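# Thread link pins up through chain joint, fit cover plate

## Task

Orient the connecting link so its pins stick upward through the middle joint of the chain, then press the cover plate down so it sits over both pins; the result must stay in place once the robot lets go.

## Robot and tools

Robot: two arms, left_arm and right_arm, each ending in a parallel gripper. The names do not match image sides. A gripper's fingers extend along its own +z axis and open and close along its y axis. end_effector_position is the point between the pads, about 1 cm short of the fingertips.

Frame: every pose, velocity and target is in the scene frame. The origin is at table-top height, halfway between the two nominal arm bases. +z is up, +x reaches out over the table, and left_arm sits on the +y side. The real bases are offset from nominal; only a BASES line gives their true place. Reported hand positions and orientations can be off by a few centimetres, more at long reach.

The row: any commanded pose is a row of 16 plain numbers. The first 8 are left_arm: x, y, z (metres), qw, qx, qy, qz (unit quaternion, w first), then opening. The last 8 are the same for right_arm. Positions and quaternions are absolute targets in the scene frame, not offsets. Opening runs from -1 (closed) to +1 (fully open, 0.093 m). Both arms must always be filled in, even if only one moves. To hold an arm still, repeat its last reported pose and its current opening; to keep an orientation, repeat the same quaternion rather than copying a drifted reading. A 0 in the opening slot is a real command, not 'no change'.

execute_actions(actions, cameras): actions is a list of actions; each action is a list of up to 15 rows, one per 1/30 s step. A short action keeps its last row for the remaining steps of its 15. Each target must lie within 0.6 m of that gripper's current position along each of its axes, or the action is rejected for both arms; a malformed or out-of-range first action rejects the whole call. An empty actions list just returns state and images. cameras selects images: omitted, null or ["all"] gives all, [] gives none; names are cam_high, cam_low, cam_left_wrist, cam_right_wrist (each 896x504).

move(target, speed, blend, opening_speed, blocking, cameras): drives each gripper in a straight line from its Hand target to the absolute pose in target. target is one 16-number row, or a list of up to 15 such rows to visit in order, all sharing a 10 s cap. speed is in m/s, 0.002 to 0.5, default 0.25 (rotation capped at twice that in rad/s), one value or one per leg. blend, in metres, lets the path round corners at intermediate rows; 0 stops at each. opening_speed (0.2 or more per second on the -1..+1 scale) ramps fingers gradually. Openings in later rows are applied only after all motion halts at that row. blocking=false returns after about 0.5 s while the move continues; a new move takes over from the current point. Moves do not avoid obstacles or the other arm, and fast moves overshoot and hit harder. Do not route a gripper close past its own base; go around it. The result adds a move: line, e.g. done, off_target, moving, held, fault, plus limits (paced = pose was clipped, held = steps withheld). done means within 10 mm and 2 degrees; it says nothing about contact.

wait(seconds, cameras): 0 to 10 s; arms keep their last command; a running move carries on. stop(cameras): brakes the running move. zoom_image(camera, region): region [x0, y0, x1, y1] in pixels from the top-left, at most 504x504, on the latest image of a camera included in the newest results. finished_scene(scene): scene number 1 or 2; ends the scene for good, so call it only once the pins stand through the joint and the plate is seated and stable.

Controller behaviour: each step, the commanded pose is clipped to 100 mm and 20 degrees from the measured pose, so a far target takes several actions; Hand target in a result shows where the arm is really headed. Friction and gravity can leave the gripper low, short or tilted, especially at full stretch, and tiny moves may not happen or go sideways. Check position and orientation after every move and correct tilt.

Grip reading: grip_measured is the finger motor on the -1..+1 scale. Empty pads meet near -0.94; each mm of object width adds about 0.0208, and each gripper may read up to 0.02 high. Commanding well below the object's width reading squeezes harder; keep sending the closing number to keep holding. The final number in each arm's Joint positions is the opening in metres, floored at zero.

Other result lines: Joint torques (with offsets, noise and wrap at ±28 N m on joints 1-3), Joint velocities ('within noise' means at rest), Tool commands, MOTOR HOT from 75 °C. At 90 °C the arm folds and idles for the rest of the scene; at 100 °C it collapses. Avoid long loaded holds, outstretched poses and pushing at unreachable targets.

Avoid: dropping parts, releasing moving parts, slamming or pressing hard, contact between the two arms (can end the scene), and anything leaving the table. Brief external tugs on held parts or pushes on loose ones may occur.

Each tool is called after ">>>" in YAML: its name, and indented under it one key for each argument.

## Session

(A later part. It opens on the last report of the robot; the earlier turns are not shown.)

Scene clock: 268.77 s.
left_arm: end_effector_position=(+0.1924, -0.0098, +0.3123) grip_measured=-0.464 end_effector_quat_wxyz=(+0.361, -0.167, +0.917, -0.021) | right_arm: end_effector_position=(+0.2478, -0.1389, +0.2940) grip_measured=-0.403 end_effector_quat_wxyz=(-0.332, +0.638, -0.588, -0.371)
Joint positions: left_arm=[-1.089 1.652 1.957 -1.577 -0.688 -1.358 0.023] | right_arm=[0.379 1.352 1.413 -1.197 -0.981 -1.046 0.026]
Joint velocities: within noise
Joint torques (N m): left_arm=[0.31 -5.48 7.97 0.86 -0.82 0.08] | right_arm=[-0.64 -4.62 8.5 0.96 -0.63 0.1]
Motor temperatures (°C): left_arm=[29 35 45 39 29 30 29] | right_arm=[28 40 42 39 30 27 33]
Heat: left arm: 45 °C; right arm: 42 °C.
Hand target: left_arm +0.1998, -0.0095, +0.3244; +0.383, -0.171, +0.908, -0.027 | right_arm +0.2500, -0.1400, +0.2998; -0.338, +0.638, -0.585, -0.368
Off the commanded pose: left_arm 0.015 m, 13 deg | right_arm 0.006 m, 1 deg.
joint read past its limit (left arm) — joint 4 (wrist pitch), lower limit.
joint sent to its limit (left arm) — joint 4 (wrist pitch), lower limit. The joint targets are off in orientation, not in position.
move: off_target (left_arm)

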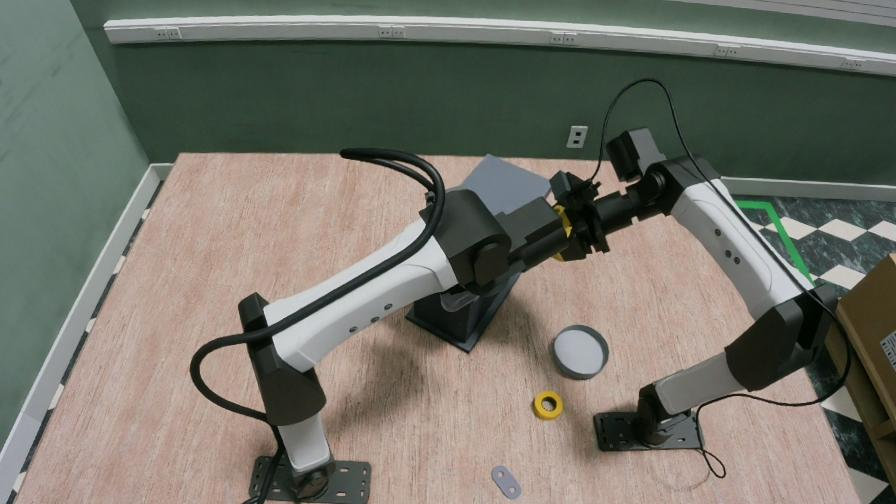

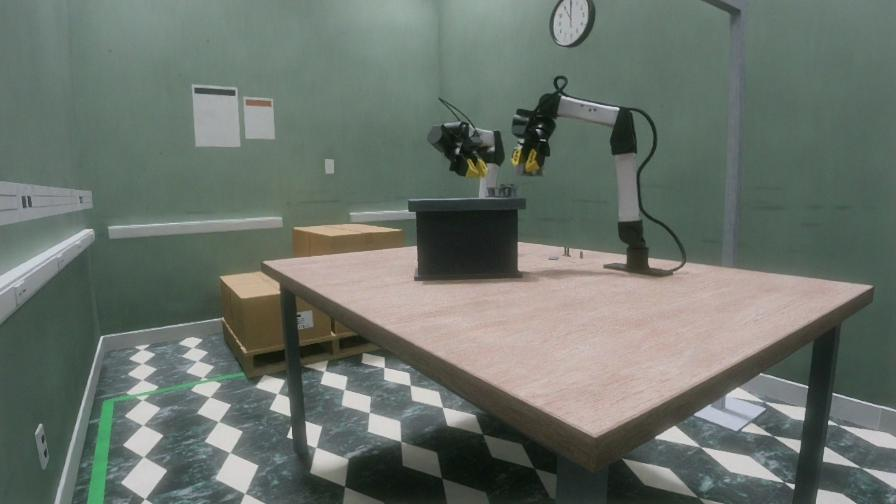

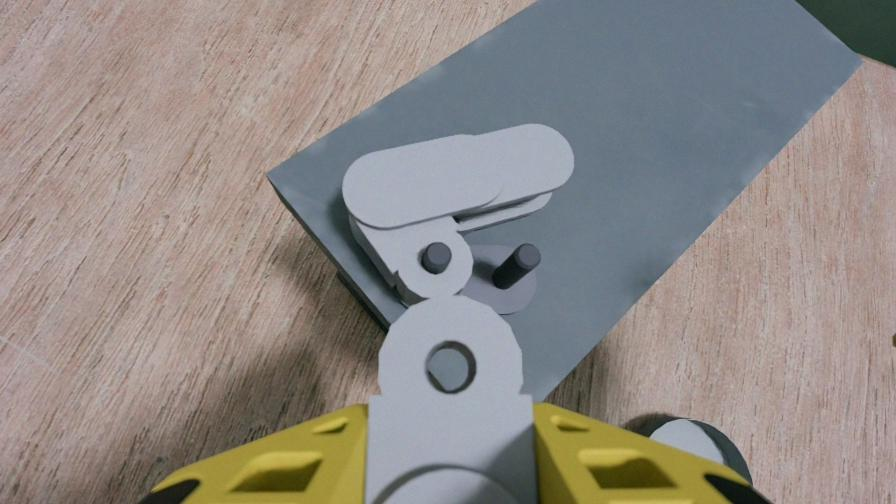

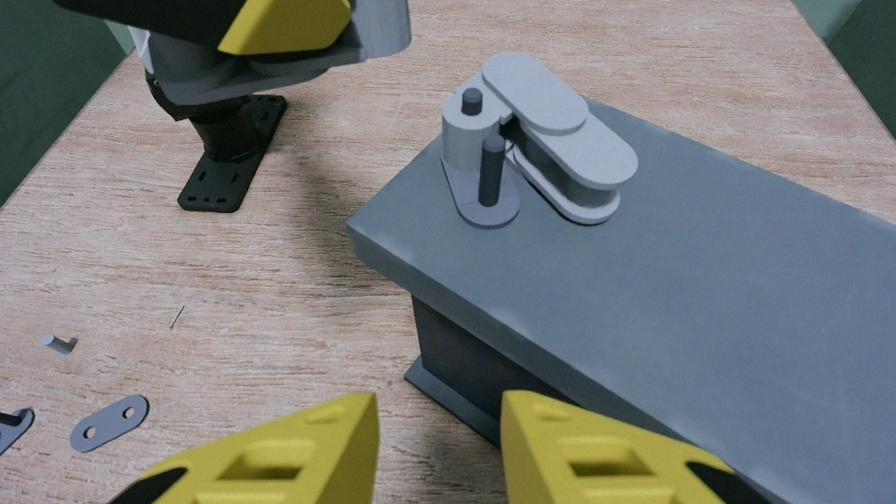

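>>> move:
  target:
    - [0.235,-0.029,0.31,0.3333,-0.2114,0.9156,0.0769,-0.75,0.25,-0.14,0.2999,-0.338,0.638,-0.585,-0.368,-0.4]
  speed: 0.1
  cameras: ["cam_left_wrist","cam_right_wrist"]

Scene clock: 271.27 s.
left_arm: end_effector_position=(+0.2278, -0.0279, +0.2995) grip_measured=-0.464 end_effector_quat_wxyz=(+0.358, -0.178, +0.917, +0.007) | right_arm: end_effector_position=(+0.2478, -0.1389, +0.2940) grip_measured=-0.403 end_effector_quat_wxyz=(-0.332, +0.638, -0.588, -0.371)
Joint positions: left_arm=[-1.022 1.812 2.094 -1.578 -0.688 -1.323 0.023] | right_arm=[0.379 1.352 1.413 -1.197 -0.981 -1.046 0.026]
Joint velocities: within noise
Joint torques (N m): left_arm=[0.31 -6.74 7.97 0.82 -0.74 0.15] | right_arm=[-0.65 -4.63 8.51 0.96 -0.63 0.09]
Motor temperatures (°C): left_arm=[29 35 45 39 30 30 29] | right_arm=[28 40 42 39 30 27 33]
Heat: left arm: 45 °C; right arm: 42 °C.
Hand target: left_arm +0.2348, -0.0285, +0.3095; +0.376, -0.181, +0.909, +0.001 | right_arm +0.2500, -0.1400, +0.2998; -0.338, +0.638, -0.585, -0.368
Off the commanded pose: left_arm 0.013 m, 9 deg | right_arm 0.006 m, 1 deg.
joint read past its limit (left arm) — joint 4 (wrist pitch), lower limit.
joint sent to its limit (left arm) — joint 4 (wrist pitch), lower limit. The joint targets are off in orientation, not in position.
move: off_target (left_arm)
Images, in order (width x height): cam_left_wrist 896x504, cam_right_wrist 896x504.

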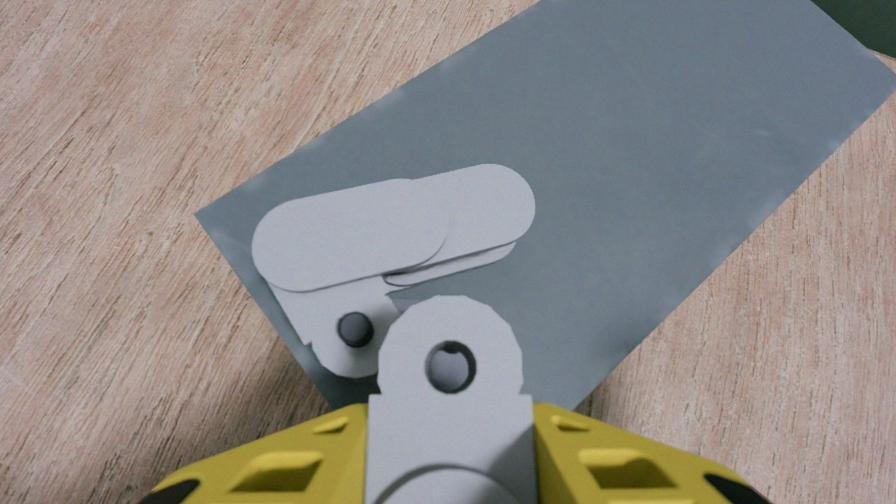

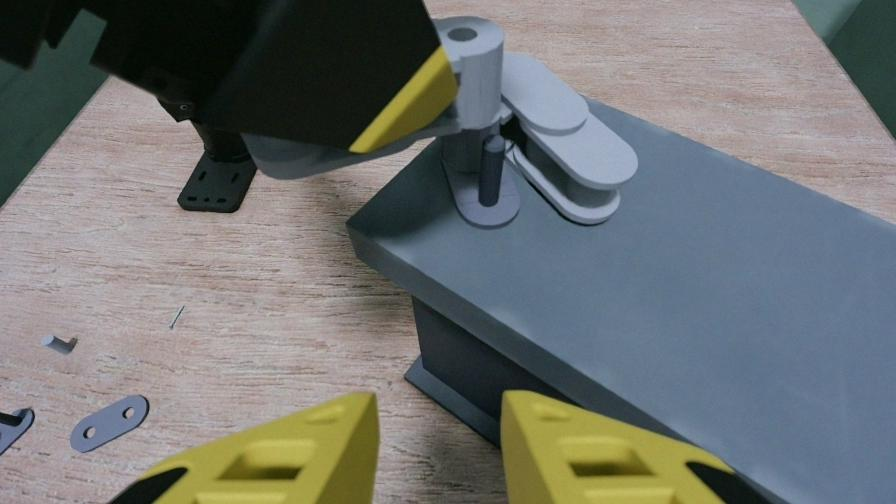

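>>> move:
  target:
    - [0.240,-0.030,0.306,0.345,-0.133,0.929,0.028,-0.75,0.25,-0.14,0.2999,-0.338,0.638,-0.585,-0.368,-0.4]
  speed: 0.06
  cameras: ["cam_left_wrist","cam_right_wrist"]

Scene clock: 274.30 s.
left_arm: end_effector_position=(+0.2341, -0.0275, +0.2985) grip_measured=-0.464 end_effector_quat_wxyz=(+0.343, -0.126, +0.931, +0.022) | right_arm: end_effector_position=(+0.2478, -0.1389, +0.2940) grip_measured=-0.403 end_effector_quat_wxyz=(-0.332, +0.638, -0.588, -0.371)
Joint positions: left_arm=[-0.992 1.827 2.124 -1.578 -0.648 -1.181 0.023] | right_arm=[0.379 1.352 1.413 -1.197 -0.981 -1.046 0.026]
Joint velocities: within noise
Joint torques (N m): left_arm=[0.29 -6.71 7.82 0.86 -0.56 0.16] | right_arm=[-0.64 -4.63 8.51 0.96 -0.63 0.1]
Motor temperatures (°C): left_arm=[29 36 46 39 30 30 29] | right_arm=[28 40 42 38 30 27 33]
Heat: left arm: 46 °C; right arm: 42 °C.
Hand target: left_arm +0.2399, -0.0297, +0.3056; +0.354, -0.128, +0.926, +0.015 | right_arm +0.2500, -0.1400, +0.2998; -0.338, +0.638, -0.585, -0.368
Off the commanded pose: left_arm 0.010 m, 1 deg | right_arm 0.006 m, 1 deg.
joint read past its limit (left arm) — joint 4 (wrist pitch), lower limit.
joint sent to its limit (left arm) — joint 4 (wrist pitch), lower limit. The joint targets still meet the commanded pose.
move: done
Images, in order (width x height): cam_left_wrist 896x504, cam_right_wrist 896x504.

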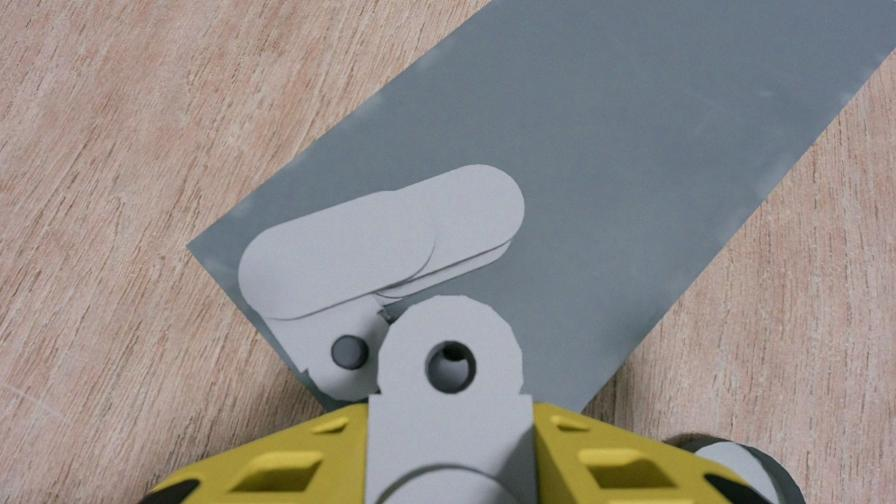

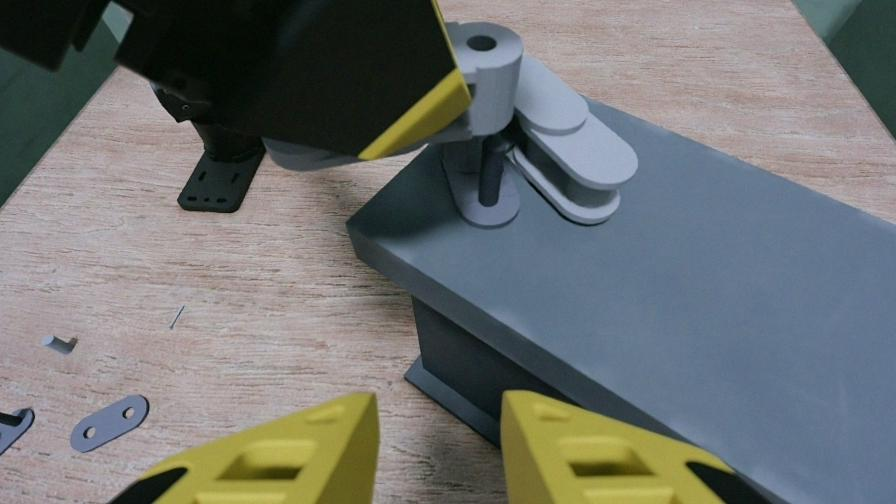

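>>> zoom_image:
  camera: "cam_left_wrist"
  region: [360, 280, 540, 400]

>>> zoom_image:
  camera: "cam_right_wrist"
  region: [400, 0, 600, 240]

Scaled by 2.800 from the camera's 896x504 image, which has a finer 1280x720 frame.

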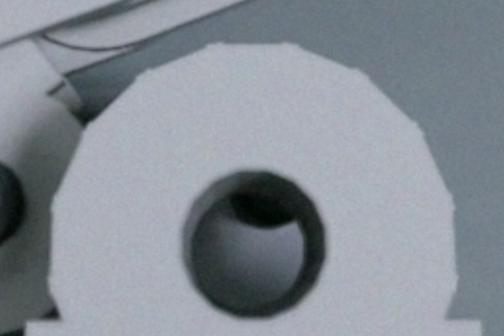

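Scaled by 2.100 from the camera's 896x504 image, which has a finer 1280x720 frame.

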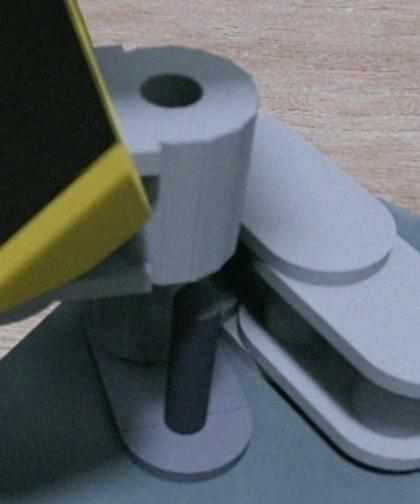

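>>> move:
  target:
    - [0.247,-0.0293,0.304,0.345,-0.133,0.929,0.028,-0.75,0.25,-0.14,0.2999,-0.338,0.638,-0.585,-0.368,-0.4]
  speed: 0.06
  cameras: ["cam_left_wrist","cam_right_wrist"]

>>> zoom_image:
  camera: "cam_left_wrist"
  region: [360, 280, 540, 400]

>>> zoom_image:
  camera: "cam_right_wrist"
  region: [400, 0, 600, 240]

Scene clock: 278.73 s.
left_arm: end_effector_position=(+0.2411, -0.0269, +0.2965) grip_measured=-0.464 end_effector_quat_wxyz=(+0.340, -0.128, +0.931, +0.027) | right_arm: end_effector_position=(+0.2478, -0.1389, +0.2940) grip_measured=-0.403 end_effector_quat_wxyz=(-0.332, +0.638, -0.588, -0.371)
Joint positions: left_arm=[-0.973 1.847 2.144 -1.578 -0.642 -1.167 0.023] | right_arm=[0.379 1.352 1.413 -1.197 -0.981 -1.046 0.026]
Joint velocities: within noise
Joint torques (N m): left_arm=[0.24 -6.91 7.73 0.87 -0.54 0.16] | right_arm=[-0.62 -4.62 8.5 0.96 -0.63 0.09]
Motor temperatures (°C): left_arm=[29 36 46 39 30 30 29] | right_arm=[28 40 42 38 30 27 33]
Heat: left arm: 46 °C; right arm: 42 °C.
Hand target: left_arm +0.2469, -0.0290, +0.3036; +0.351, -0.130, +0.927, +0.019 | right_arm +0.2500, -0.1400, +0.2998; -0.338, +0.638, -0.585, -0.368
Off the commanded pose: left_arm 0.010 m, 1 deg | right_arm 0.006 m, 1 deg.
joint read past its limit (left arm) — joint 4 (wrist pitch), lower limit.
joint sent to its limit (left arm) — joint 4 (wrist pitch), lower limit. The joint targets still meet the commanded pose.
move: done
Images, in order (width x height): cam_left_wrist 896x504, cam_right_wrist 896x504.

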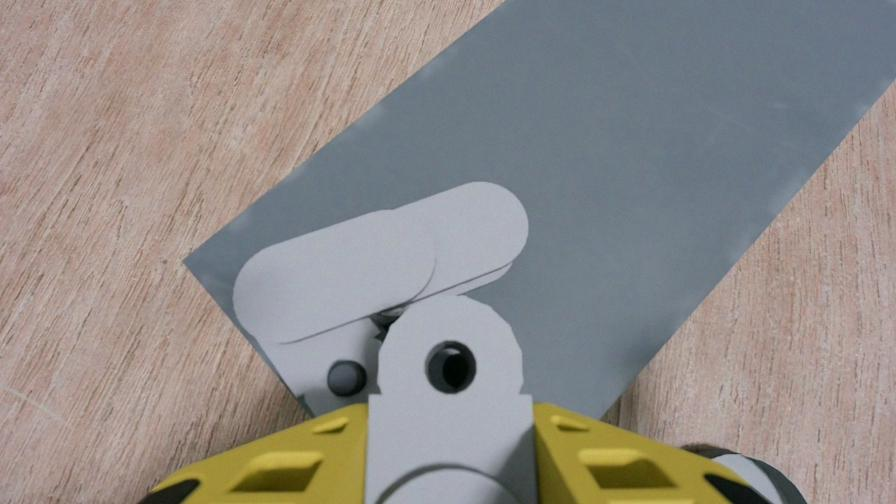

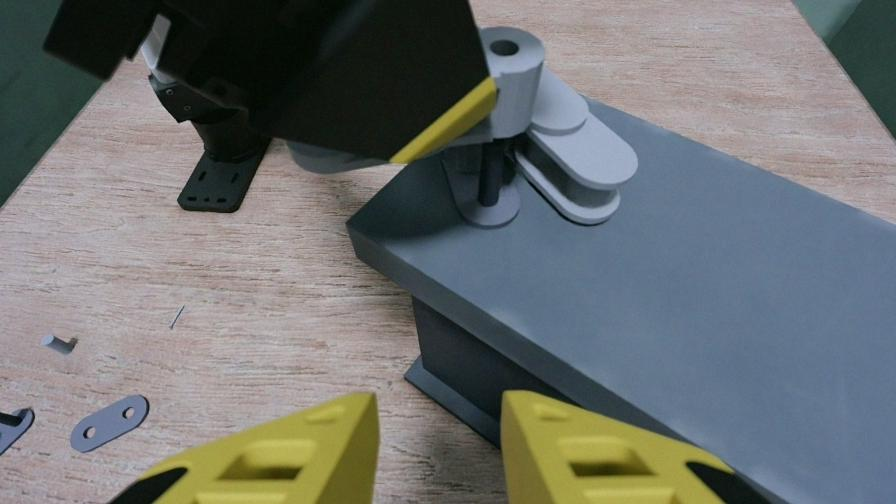

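Scaled by 2.800 from the camera's 896x504 image, which has a finer 1280x720 frame.

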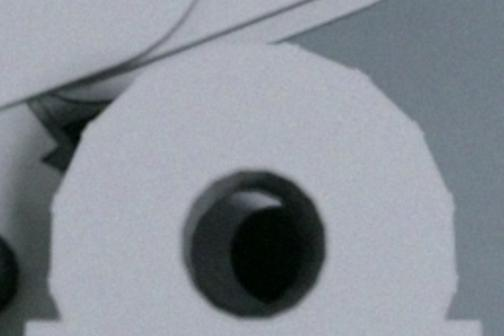

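Scaled by 2.100 from the camera's 896x504 image, which has a finer 1280x720 frame.

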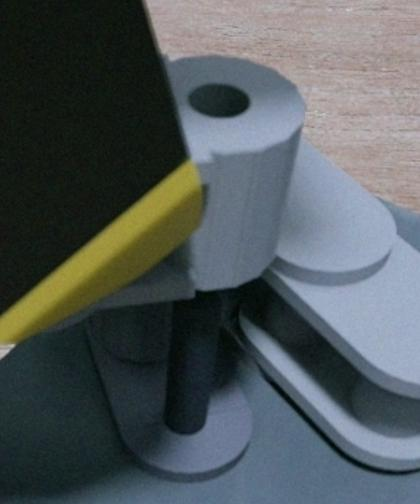

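>>> zoom_image:
  camera: "cam_left_wrist"
  region: [420, 335, 484, 399]

>>> zoom_image:
  camera: "cam_right_wrist"
  region: [460, 10, 560, 110]

Scaled by 7.875 from the camera's 896x504 image, which has a finer 1280x720 frame.

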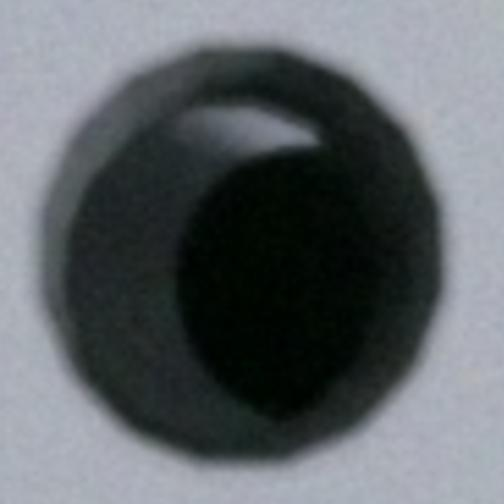

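Scaled by 5.040 from the camera's 896x504 image, which has a finer 1280x720 frame.

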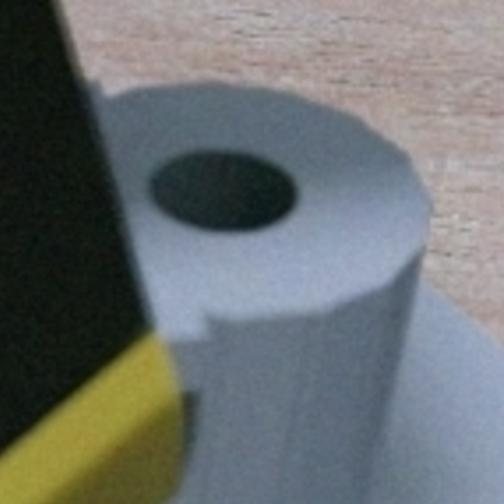

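>>> move:
  target:
    - [0.247,-0.0335,0.299,0.345,-0.133,0.929,0.028,-0.75,0.25,-0.14,0.2999,-0.338,0.638,-0.585,-0.368,-0.4]
  speed: 0.04
  cameras: ["cam_left_wrist","cam_right_wrist"]

>>> zoom_image:
  camera: "cam_left_wrist"
  region: [420, 335, 484, 399]

>>> zoom_image:
  camera: "cam_right_wrist"
  region: [430, 20, 570, 240]

Scene clock: 282.73 s.
left_arm: end_effector_position=(+0.2426, -0.0292, +0.2911) grip_measured=-0.464 end_effector_quat_wxyz=(+0.337, -0.126, +0.933, +0.033) | right_arm: end_effector_position=(+0.2478, -0.1389, +0.2940) grip_measured=-0.403 end_effector_quat_wxyz=(-0.332, +0.638, -0.588, -0.371)
Joint positions: left_arm=[-0.973 1.862 2.144 -1.578 -0.642 -1.166 0.023] | right_arm=[0.379 1.352 1.413 -1.197 -0.981 -1.046 0.026]
Joint velocities: within noise
Joint torques (N m): left_arm=[-0.25 -7.09 7.9 0.85 -0.56 -0.04] | right_arm=[-0.65 -4.63 8.5 0.96 -0.63 0.09]
Motor temperatures (°C): left_arm=[29 36 47 39 30 30 29] | right_arm=[28 40 42 38 30 27 33]
Heat: left arm: 47 °C; right arm: 42 °C.
Hand target: left_arm +0.2469, -0.0332, +0.2987; +0.349, -0.131, +0.928, +0.022 | right_arm +0.2500, -0.1400, +0.2998; -0.338, +0.638, -0.585, -0.368
Off the commanded pose: left_arm 0.010 m, 1 deg | right_arm 0.006 m, 1 deg.
joint read past its limit (left arm) — joint 4 (wrist pitch), lower limit.
joint sent to its limit (left arm) — joint 4 (wrist pitch), lower limit. The joint targets still meet the commanded pose.
move: done
Images, in order (width x height): cam_left_wrist 896x504, cam_right_wrist 896x504.

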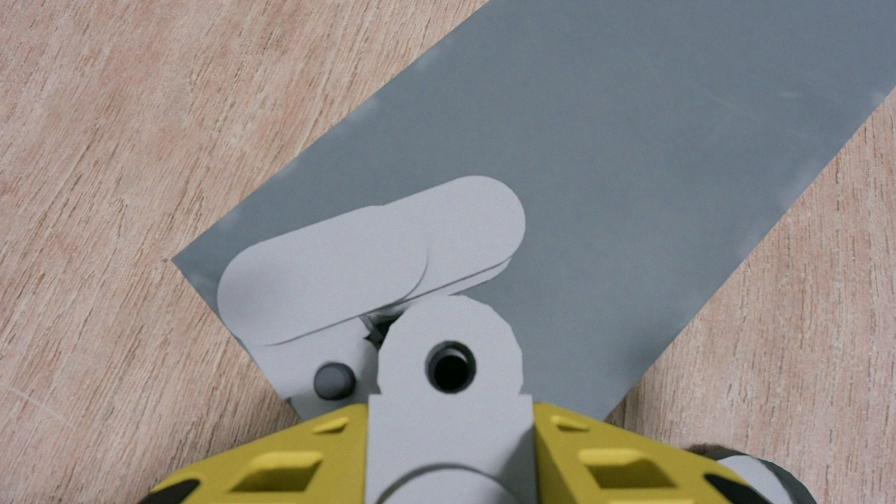

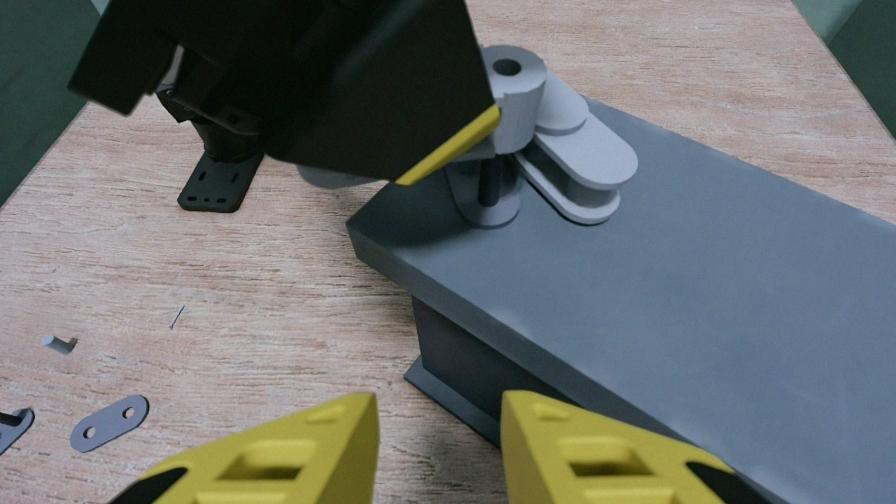

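Scaled by 7.875 from the camera's 896x504 image, which has a finer 1280x720 frame.

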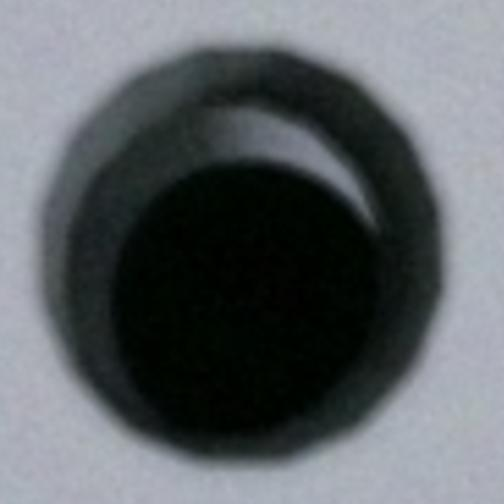

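Scaled by 2.291 from the camera's 896x504 image, which has a finer 1280x720 frame.

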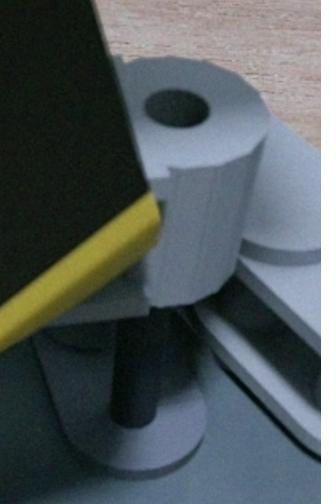

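>>> move:
  target:
    - [0.2462,-0.0348,0.298,0.345,-0.133,0.929,0.028,-0.75,0.25,-0.14,0.2999,-0.338,0.638,-0.585,-0.368,-0.4]
  speed: 0.04
  cameras: ["cam_left_wrist","cam_right_wrist"]

>>> zoom_image:
  camera: "cam_left_wrist"
  region: [420, 335, 484, 399]

Scene clock: 284.17 s.
left_arm: end_effector_position=(+0.2426, -0.0292, +0.2911) grip_measured=-0.464 end_effector_quat_wxyz=(+0.337, -0.126, +0.933, +0.033) | right_arm: end_effector_position=(+0.2478, -0.1389, +0.2940) grip_measured=-0.403 end_effector_quat_wxyz=(-0.332, +0.638, -0.588, -0.371)
Joint positions: left_arm=[-0.973 1.862 2.144 -1.578 -0.642 -1.166 0.023] | right_arm=[0.379 1.352 1.413 -1.197 -0.981 -1.046 0.026]
Joint velocities: within noise
Joint torques (N m): left_arm=[-0.59 -6.9 7.77 0.84 -0.58 -0.09] | right_arm=[-0.62 -4.63 8.5 0.96 -0.62 0.09]
Motor temperatures (°C): left_arm=[29 36 47 39 30 30 29] | right_arm=[28 40 42 38 30 27 33]
Heat: left arm: 47 °C; right arm: 42 °C.
Hand target: left_arm +0.2461, -0.0345, +0.2977; +0.349, -0.131, +0.928, +0.022 | right_arm +0.2500, -0.1400, +0.2998; -0.338, +0.638, -0.585, -0.368
Off the commanded pose: left_arm 0.010 m, 1 deg | right_arm 0.006 m, 1 deg.
joint read past its limit (left arm) — joint 4 (wrist pitch), lower limit.
joint sent to its limit (left arm) — joint 4 (wrist pitch), lower limit. The joint targets still meet the commanded pose.
move: done
Images, in order (width x height): cam_left_wrist 896x504, cam_right_wrist 896x504.

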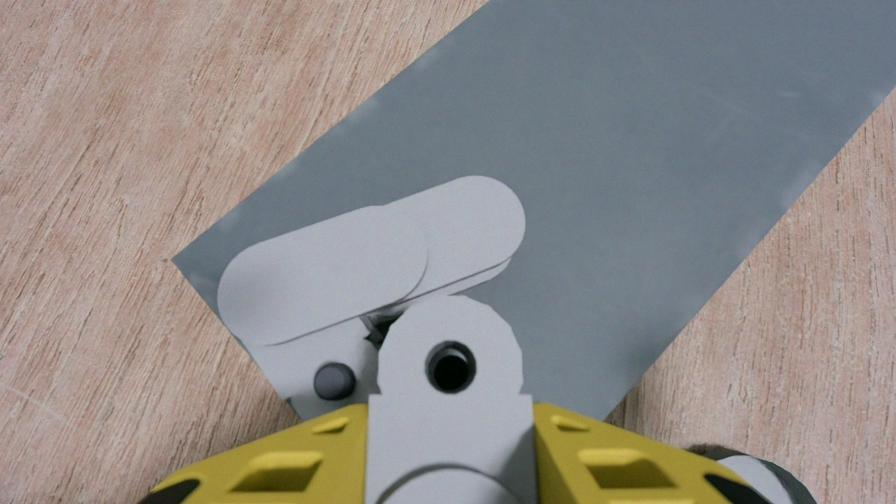

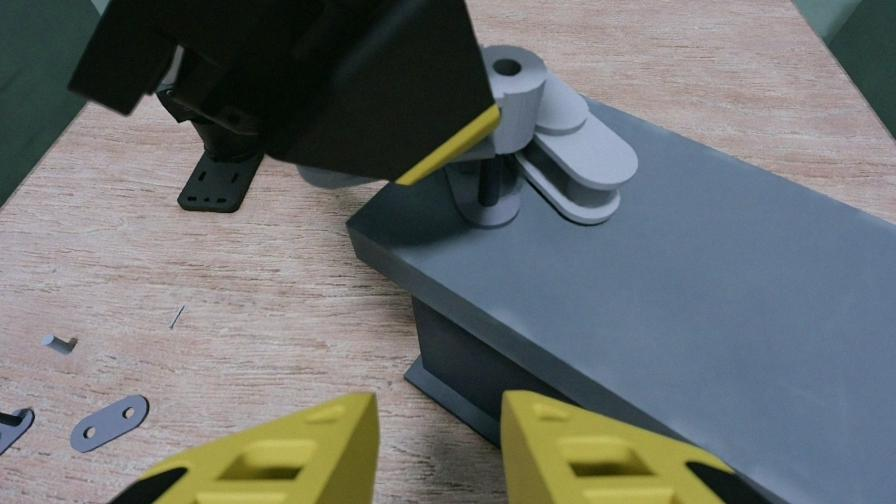

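Scaled by 7.875 from the camera's 896x504 image, which has a finer 1280x720 frame.

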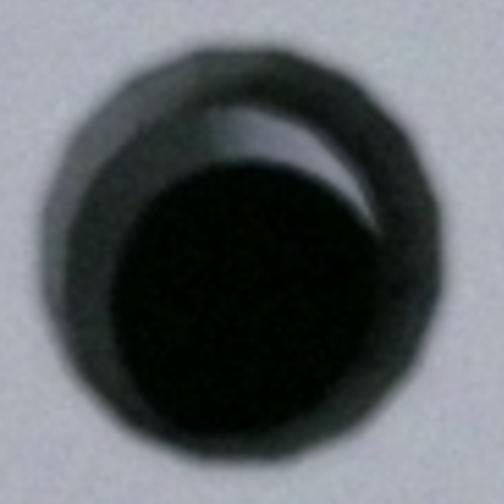

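>>> move:
  target:
    - [0.2450,-0.0375,0.297,0.345,-0.133,0.929,0.028,-0.75,0.25,-0.14,0.2999,-0.338,0.638,-0.585,-0.368,-0.4]
  speed: 0.04
  cameras: ["cam_left_wrist","cam_right_wrist"]

>>> zoom_image:
  camera: "cam_left_wrist"
  region: [420, 335, 484, 399]

Scene clock: 285.33 s.
left_arm: end_effector_position=(+0.2415, -0.0321, +0.2888) grip_measured=-0.464 end_effector_quat_wxyz=(+0.336, -0.122, +0.933, +0.035) | right_arm: end_effector_position=(+0.2478, -0.1389, +0.2940) grip_measured=-0.403 end_effector_quat_wxyz=(-0.332, +0.638, -0.588, -0.371)
Joint positions: left_arm=[-0.979 1.868 2.144 -1.578 -0.642 -1.167 0.023] | right_arm=[0.379 1.352 1.413 -1.197 -0.981 -1.046 0.026]
Joint velocities: within noise
Joint torques (N m): left_arm=[-0.66 -7.13 7.9 0.83 -0.59 -0.16] | right_arm=[-0.64 -4.62 8.53 0.97 -0.62 0.09]
Motor temperatures (°C): left_arm=[29 37 47 39 30 30 29] | right_arm=[28 40 42 38 30 27 33]
Heat: left arm: 47 °C; right arm: 42 °C.
Hand target: left_arm +0.2449, -0.0372, +0.2966; +0.349, -0.130, +0.928, +0.022 | right_arm +0.2500, -0.1400, +0.2998; -0.338, +0.638, -0.585, -0.368
Off the commanded pose: left_arm 0.010 m, 2 deg | right_arm 0.006 m, 1 deg.
joint read past its limit (left arm) — joint 4 (wrist pitch), lower limit.
joint sent to its limit (left arm) — joint 4 (wrist pitch), lower limit. The joint targets still meet the commanded pose.
move: done
Images, in order (width x height): cam_left_wrist 896x504, cam_right_wrist 896x504.

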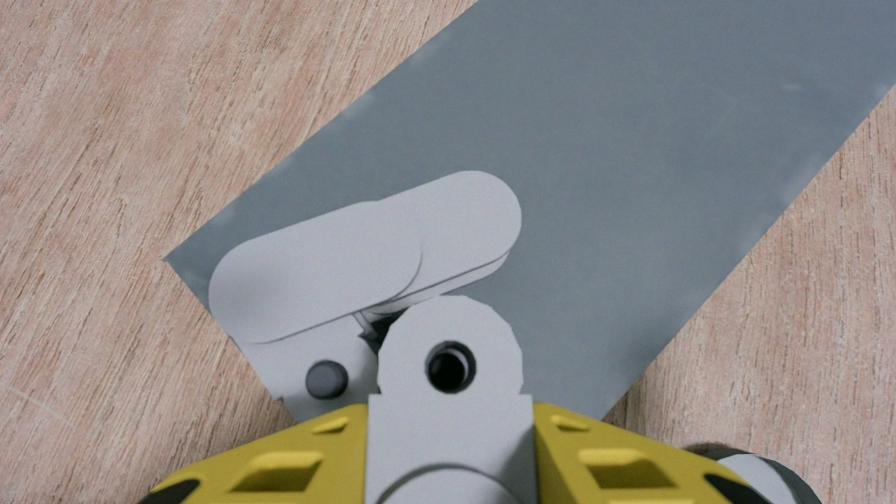

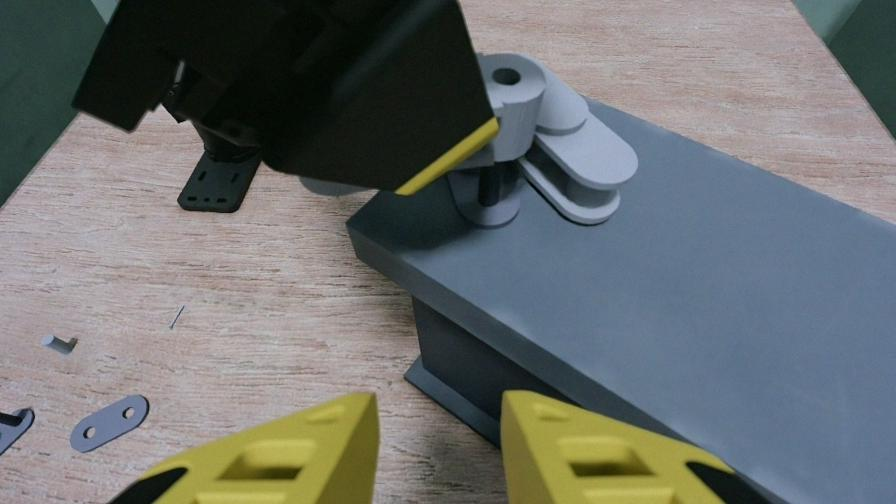

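Scaled by 7.875 from the camera's 896x504 image, which has a finer 1280x720 frame.

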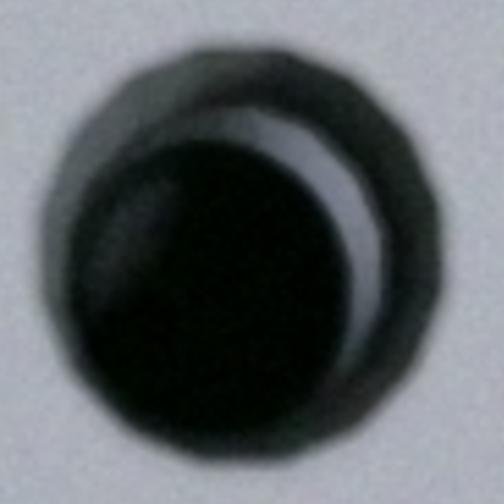

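>>> move:
  target:
    - [0.2435,-0.0368,0.2945,0.345,-0.133,0.929,0.028,-0.75,0.25,-0.14,0.2999,-0.338,0.638,-0.585,-0.368,-0.4]
  speed: 0.04
  cameras: ["cam_left_wrist","cam_right_wrist"]

>>> zoom_image:
  camera: "cam_left_wrist"
  region: [420, 335, 484, 399]

>>> zoom_image:
  camera: "cam_right_wrist"
  region: [430, 20, 570, 240]

Scene clock: 287.40 s.
left_arm: end_effector_position=(+0.2414, -0.0322, +0.2888) grip_measured=-0.464 end_effector_quat_wxyz=(+0.336, -0.125, +0.933, +0.034) | right_arm: end_effector_position=(+0.2478, -0.1389, +0.2940) grip_measured=-0.403 end_effector_quat_wxyz=(-0.332, +0.638, -0.588, -0.371)
Joint positions: left_arm=[-0.98 1.868 2.144 -1.578 -0.642 -1.173 0.023] | right_arm=[0.379 1.352 1.413 -1.197 -0.981 -1.046 0.026]
Joint velocities: within noise
Joint torques (N m): left_arm=[-0.81 -7.45 6.83 0.83 -0.61 -0.2] | right_arm=[-0.62 -4.62 8.51 0.97 -0.63 0.09]
Motor temperatures (°C): left_arm=[29 37 47 39 30 30 29] | right_arm=[28 40 42 38 30 27 33]
Heat: left arm: 47 °C; right arm: 42 °C.
Hand target: left_arm +0.2435, -0.0366, +0.2942; +0.347, -0.131, +0.928, +0.024 | right_arm +0.2500, -0.1400, +0.2998; -0.338, +0.638, -0.585, -0.368
Off the commanded pose: left_arm 0.008 m, 2 deg | right_arm 0.006 m, 1 deg.
joint read past its limit (left arm) — joint 4 (wrist pitch), lower limit.
joint sent to its limit (left arm) — joint 4 (wrist pitch), lower limit. The joint targets still meet the commanded pose.
move: done
Images, in order (width x height): cam_left_wrist 896x504, cam_right_wrist 896x504.

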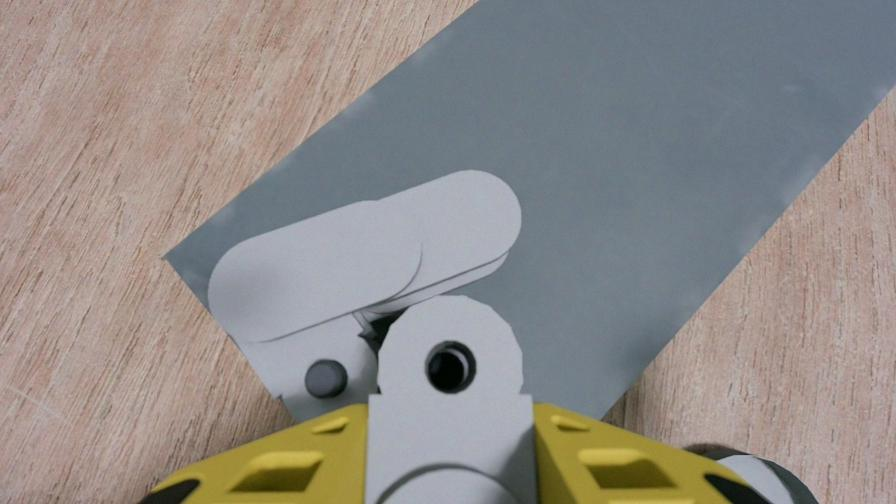

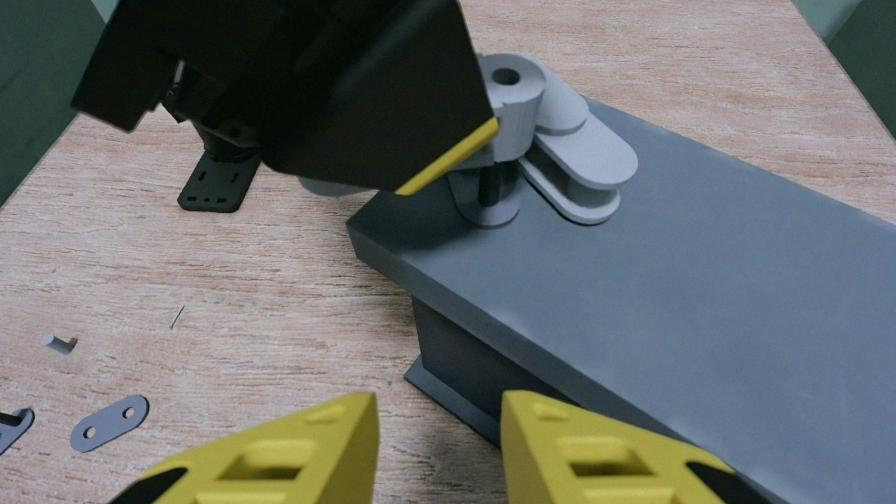

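Scaled by 7.875 from the camera's 896x504 image, which has a finer 1280x720 frame.

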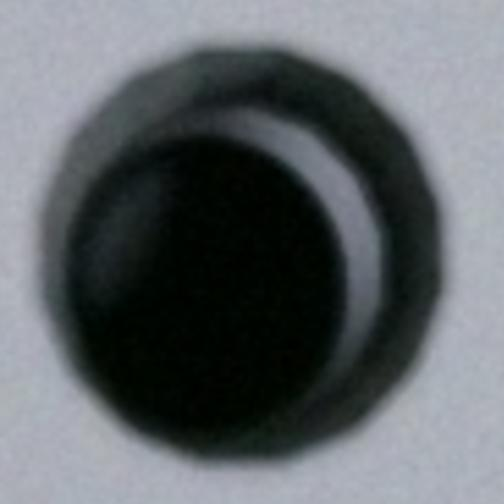

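Scaled by 2.291 from the camera's 896x504 image, which has a finer 1280x720 frame.

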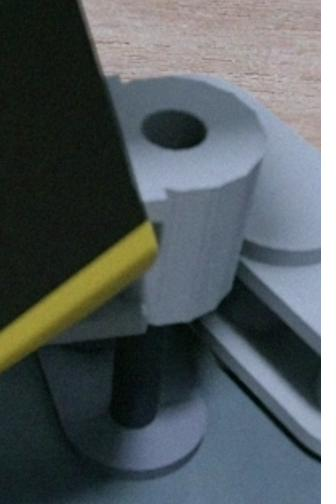

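>>> move:
  target:
    - [0.2415,-0.0358,0.2925,0.345,-0.133,0.929,0.028,-0.75,0.25,-0.14,0.2999,-0.338,0.638,-0.585,-0.368,-0.4]
  speed: 0.04
  cameras: ["cam_left_wrist"]

>>> zoom_image:
  camera: "cam_left_wrist"
  region: [420, 335, 484, 399]

Scene clock: 288.57 s.
left_arm: end_effector_position=(+0.2400, -0.0337, +0.2888) grip_measured=-0.464 end_effector_quat_wxyz=(+0.336, -0.126, +0.933, +0.032) | right_arm: end_effector_position=(+0.2478, -0.1389, +0.2940) grip_measured=-0.403 end_effector_quat_wxyz=(-0.332, +0.638, -0.588, -0.371)
Joint positions: left_arm=[-0.985 1.868 2.144 -1.578 -0.642 -1.18 0.023] | right_arm=[0.379 1.352 1.413 -1.197 -0.981 -1.046 0.026]
Joint velocities: within noise
Joint torques (N m): left_arm=[-0.66 -7.99 5.56 0.82 -0.6 -0.21] | right_arm=[-0.64 -4.62 8.51 0.96 -0.63 0.09]
Motor temperatures (°C): left_arm=[29 37 47 39 30 30 29] | right_arm=[28 40 42 38 30 27 33]
Heat: left arm: 47 °C; right arm: 42 °C.
Hand target: left_arm +0.2415, -0.0358, +0.2923; +0.346, -0.132, +0.928, +0.026 | right_arm +0.2500, -0.1400, +0.2998; -0.338, +0.638, -0.585, -0.368
Off the commanded pose: left_arm 0.004 m, 1 deg | right_arm 0.006 m, 1 deg.
joint read past its limit (left arm) — joint 4 (wrist pitch), lower limit.
joint sent to its limit (left arm) — joint 4 (wrist pitch), lower limit. The joint targets still meet the commanded pose.
move: done
Images, in order (width x height): cam_left_wrist 896x504.

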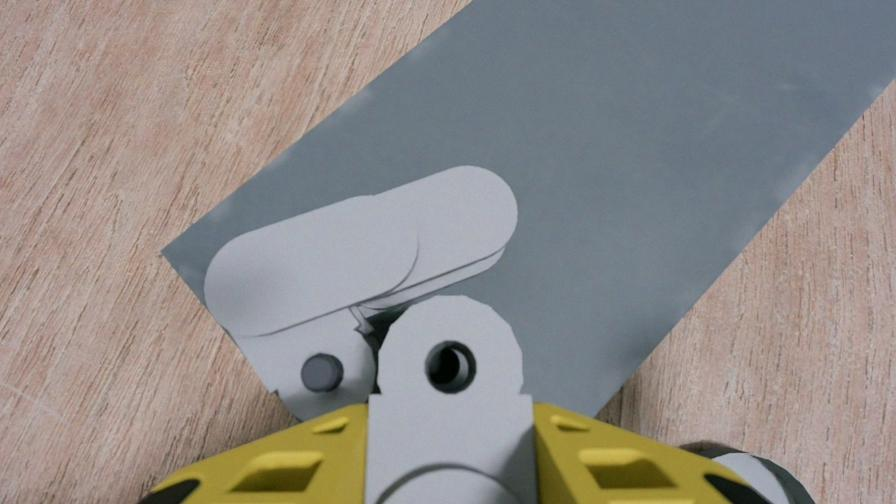

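Scaled by 7.875 from the camera's 896x504 image, which has a finer 1280x720 frame.

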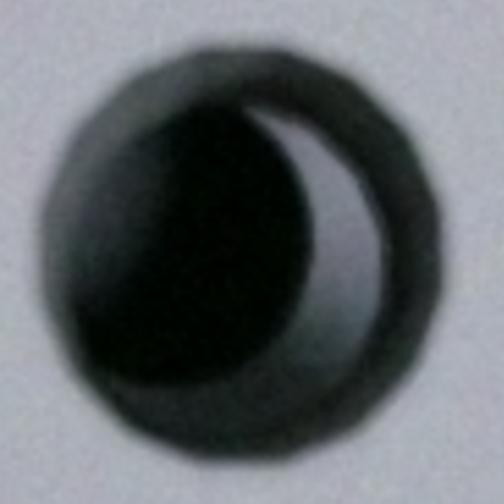

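>>> move:
  target:
    - [0.2405,-0.0325,0.2885,0.345,-0.133,0.929,0.028,-0.75,0.25,-0.14,0.2999,-0.338,0.638,-0.585,-0.368,-0.4]
  speed: 0.04
  cameras: ["cam_left_wrist"]

>>> zoom_image:
  camera: "cam_left_wrist"
  region: [420, 335, 484, 399]

Scene clock: 289.80 s.
left_arm: end_effector_position=(+0.2391, -0.0321, +0.2790) grip_measured=-0.464 end_effector_quat_wxyz=(+0.330, -0.122, +0.935, +0.045) | right_arm: end_effector_position=(+0.2478, -0.1389, +0.2940) grip_measured=-0.403 end_effector_quat_wxyz=(-0.332, +0.638, -0.588, -0.371)
Joint positions: left_arm=[-0.985 1.868 2.106 -1.572 -0.642 -1.183 0.023] | right_arm=[0.379 1.352 1.413 -1.197 -0.981 -1.046 0.026]
Joint velocities: within noise
Joint torques (N m): left_arm=[-0.43 -9.8 5.3 0.86 -0.59 -0.18] | right_arm=[-0.64 -4.63 8.51 0.96 -0.62 0.1]
Motor temperatures (°C): left_arm=[29 37 47 39 30 30 29] | right_arm=[28 40 42 38 30 27 33]
Heat: left arm: 47 °C; right arm: 42 °C.
Hand target: left_arm +0.2403, -0.0324, +0.2885; +0.345, -0.133, +0.929, +0.028 | right_arm +0.2500, -0.1400, +0.2998; -0.338, +0.638, -0.585, -0.368
Off the commanded pose: left_arm 0.010 m, 3 deg | right_arm 0.006 m, 1 deg.
joint read past its limit (left arm) — joint 4 (wrist pitch), lower limit.
move: off_target (left_arm)
Images, in order (width x height): cam_left_wrist 896x504.

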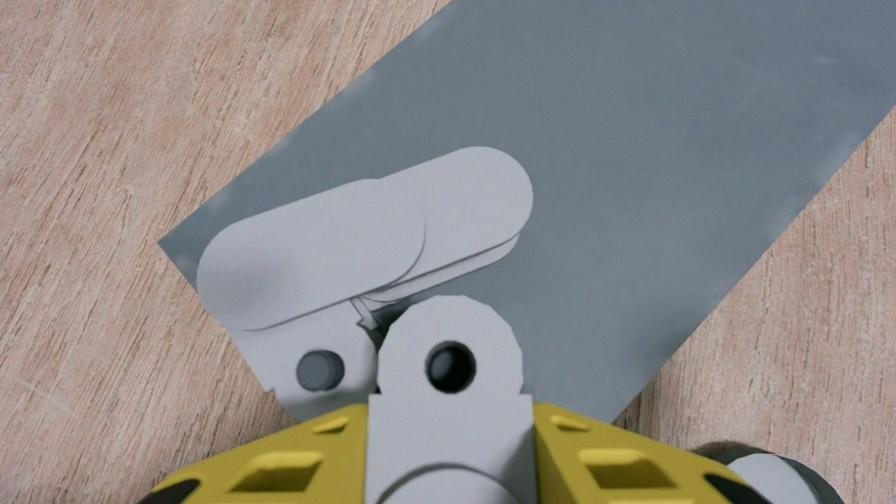

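Scaled by 7.875 from the camera's 896x504 image, which has a finer 1280x720 frame.

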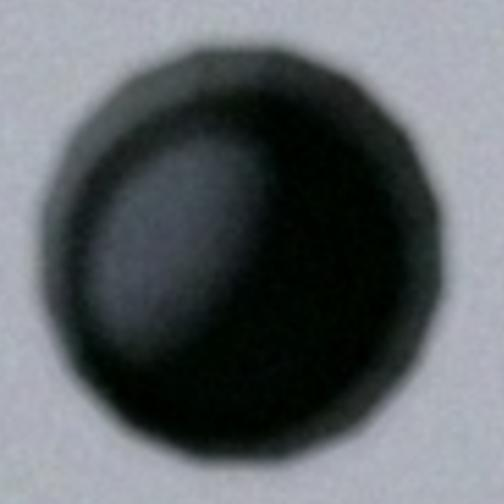

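>>> wait:
  seconds: 0.1
  cameras: ["cam_right_wrist"]

>>> zoom_image:
  camera: "cam_right_wrist"
  region: [430, 20, 570, 240]

Scene clock: 290.20 s.
left_arm: end_effector_position=(+0.2391, -0.0321, +0.2790) grip_measured=-0.464 end_effector_quat_wxyz=(+0.330, -0.122, +0.935, +0.045) | right_arm: end_effector_position=(+0.2478, -0.1389, +0.2940) grip_measured=-0.403 end_effector_quat_wxyz=(-0.332, +0.638, -0.588, -0.371)
Joint positions: left_arm=[-0.985 1.868 2.106 -1.572 -0.642 -1.183 0.023] | right_arm=[0.379 1.352 1.413 -1.197 -0.981 -1.046 0.026]
Joint velocities: within noise
Joint torques (N m): left_arm=[-0.44 -9.8 5.3 0.86 -0.59 -0.18] | right_arm=[-0.64 -4.62 8.51 0.96 -0.63 0.1]
Motor temperatures (°C): left_arm=[29 37 47 39 30 30 29] | right_arm=[28 40 42 38 30 27 33]
Heat: left arm: 47 °C; right arm: 42 °C.
Hand target: left_arm +0.2403, -0.0324, +0.2885; +0.345, -0.133, +0.929, +0.028 | right_arm +0.2500, -0.1400, +0.2998; -0.338, +0.638, -0.585, -0.368
Tool commands: left_gripper/opening=-0.75 right_gripper/opening=-0.4
Off the commanded pose: left_arm 0.010 m, 3 deg | right_arm 0.006 m, 1 deg.
joint read past its limit (left arm) — joint 4 (wrist pitch), lower limit.
wait: 0.10 s; at rest from the start
Images, in order (width x height): cam_right_wrist 896x504.

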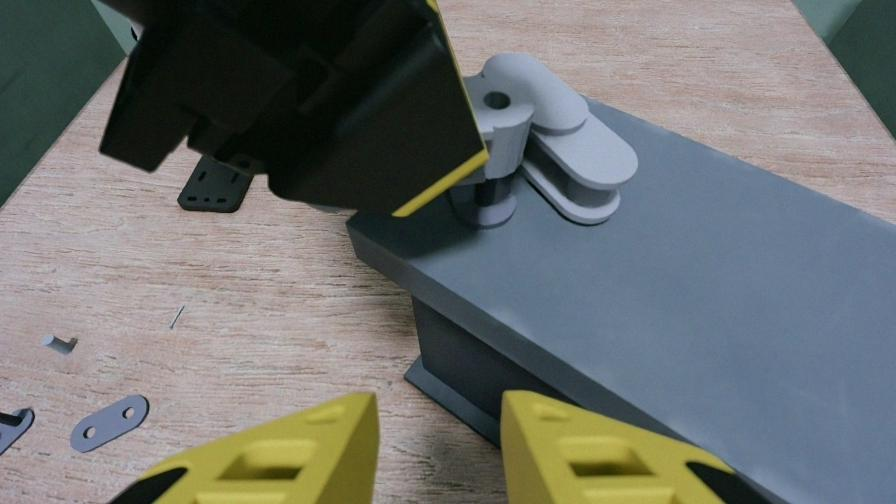

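Scaled by 2.291 from the camera's 896x504 image, which has a finer 1280x720 frame.

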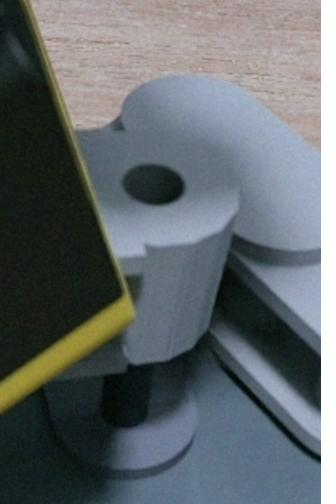

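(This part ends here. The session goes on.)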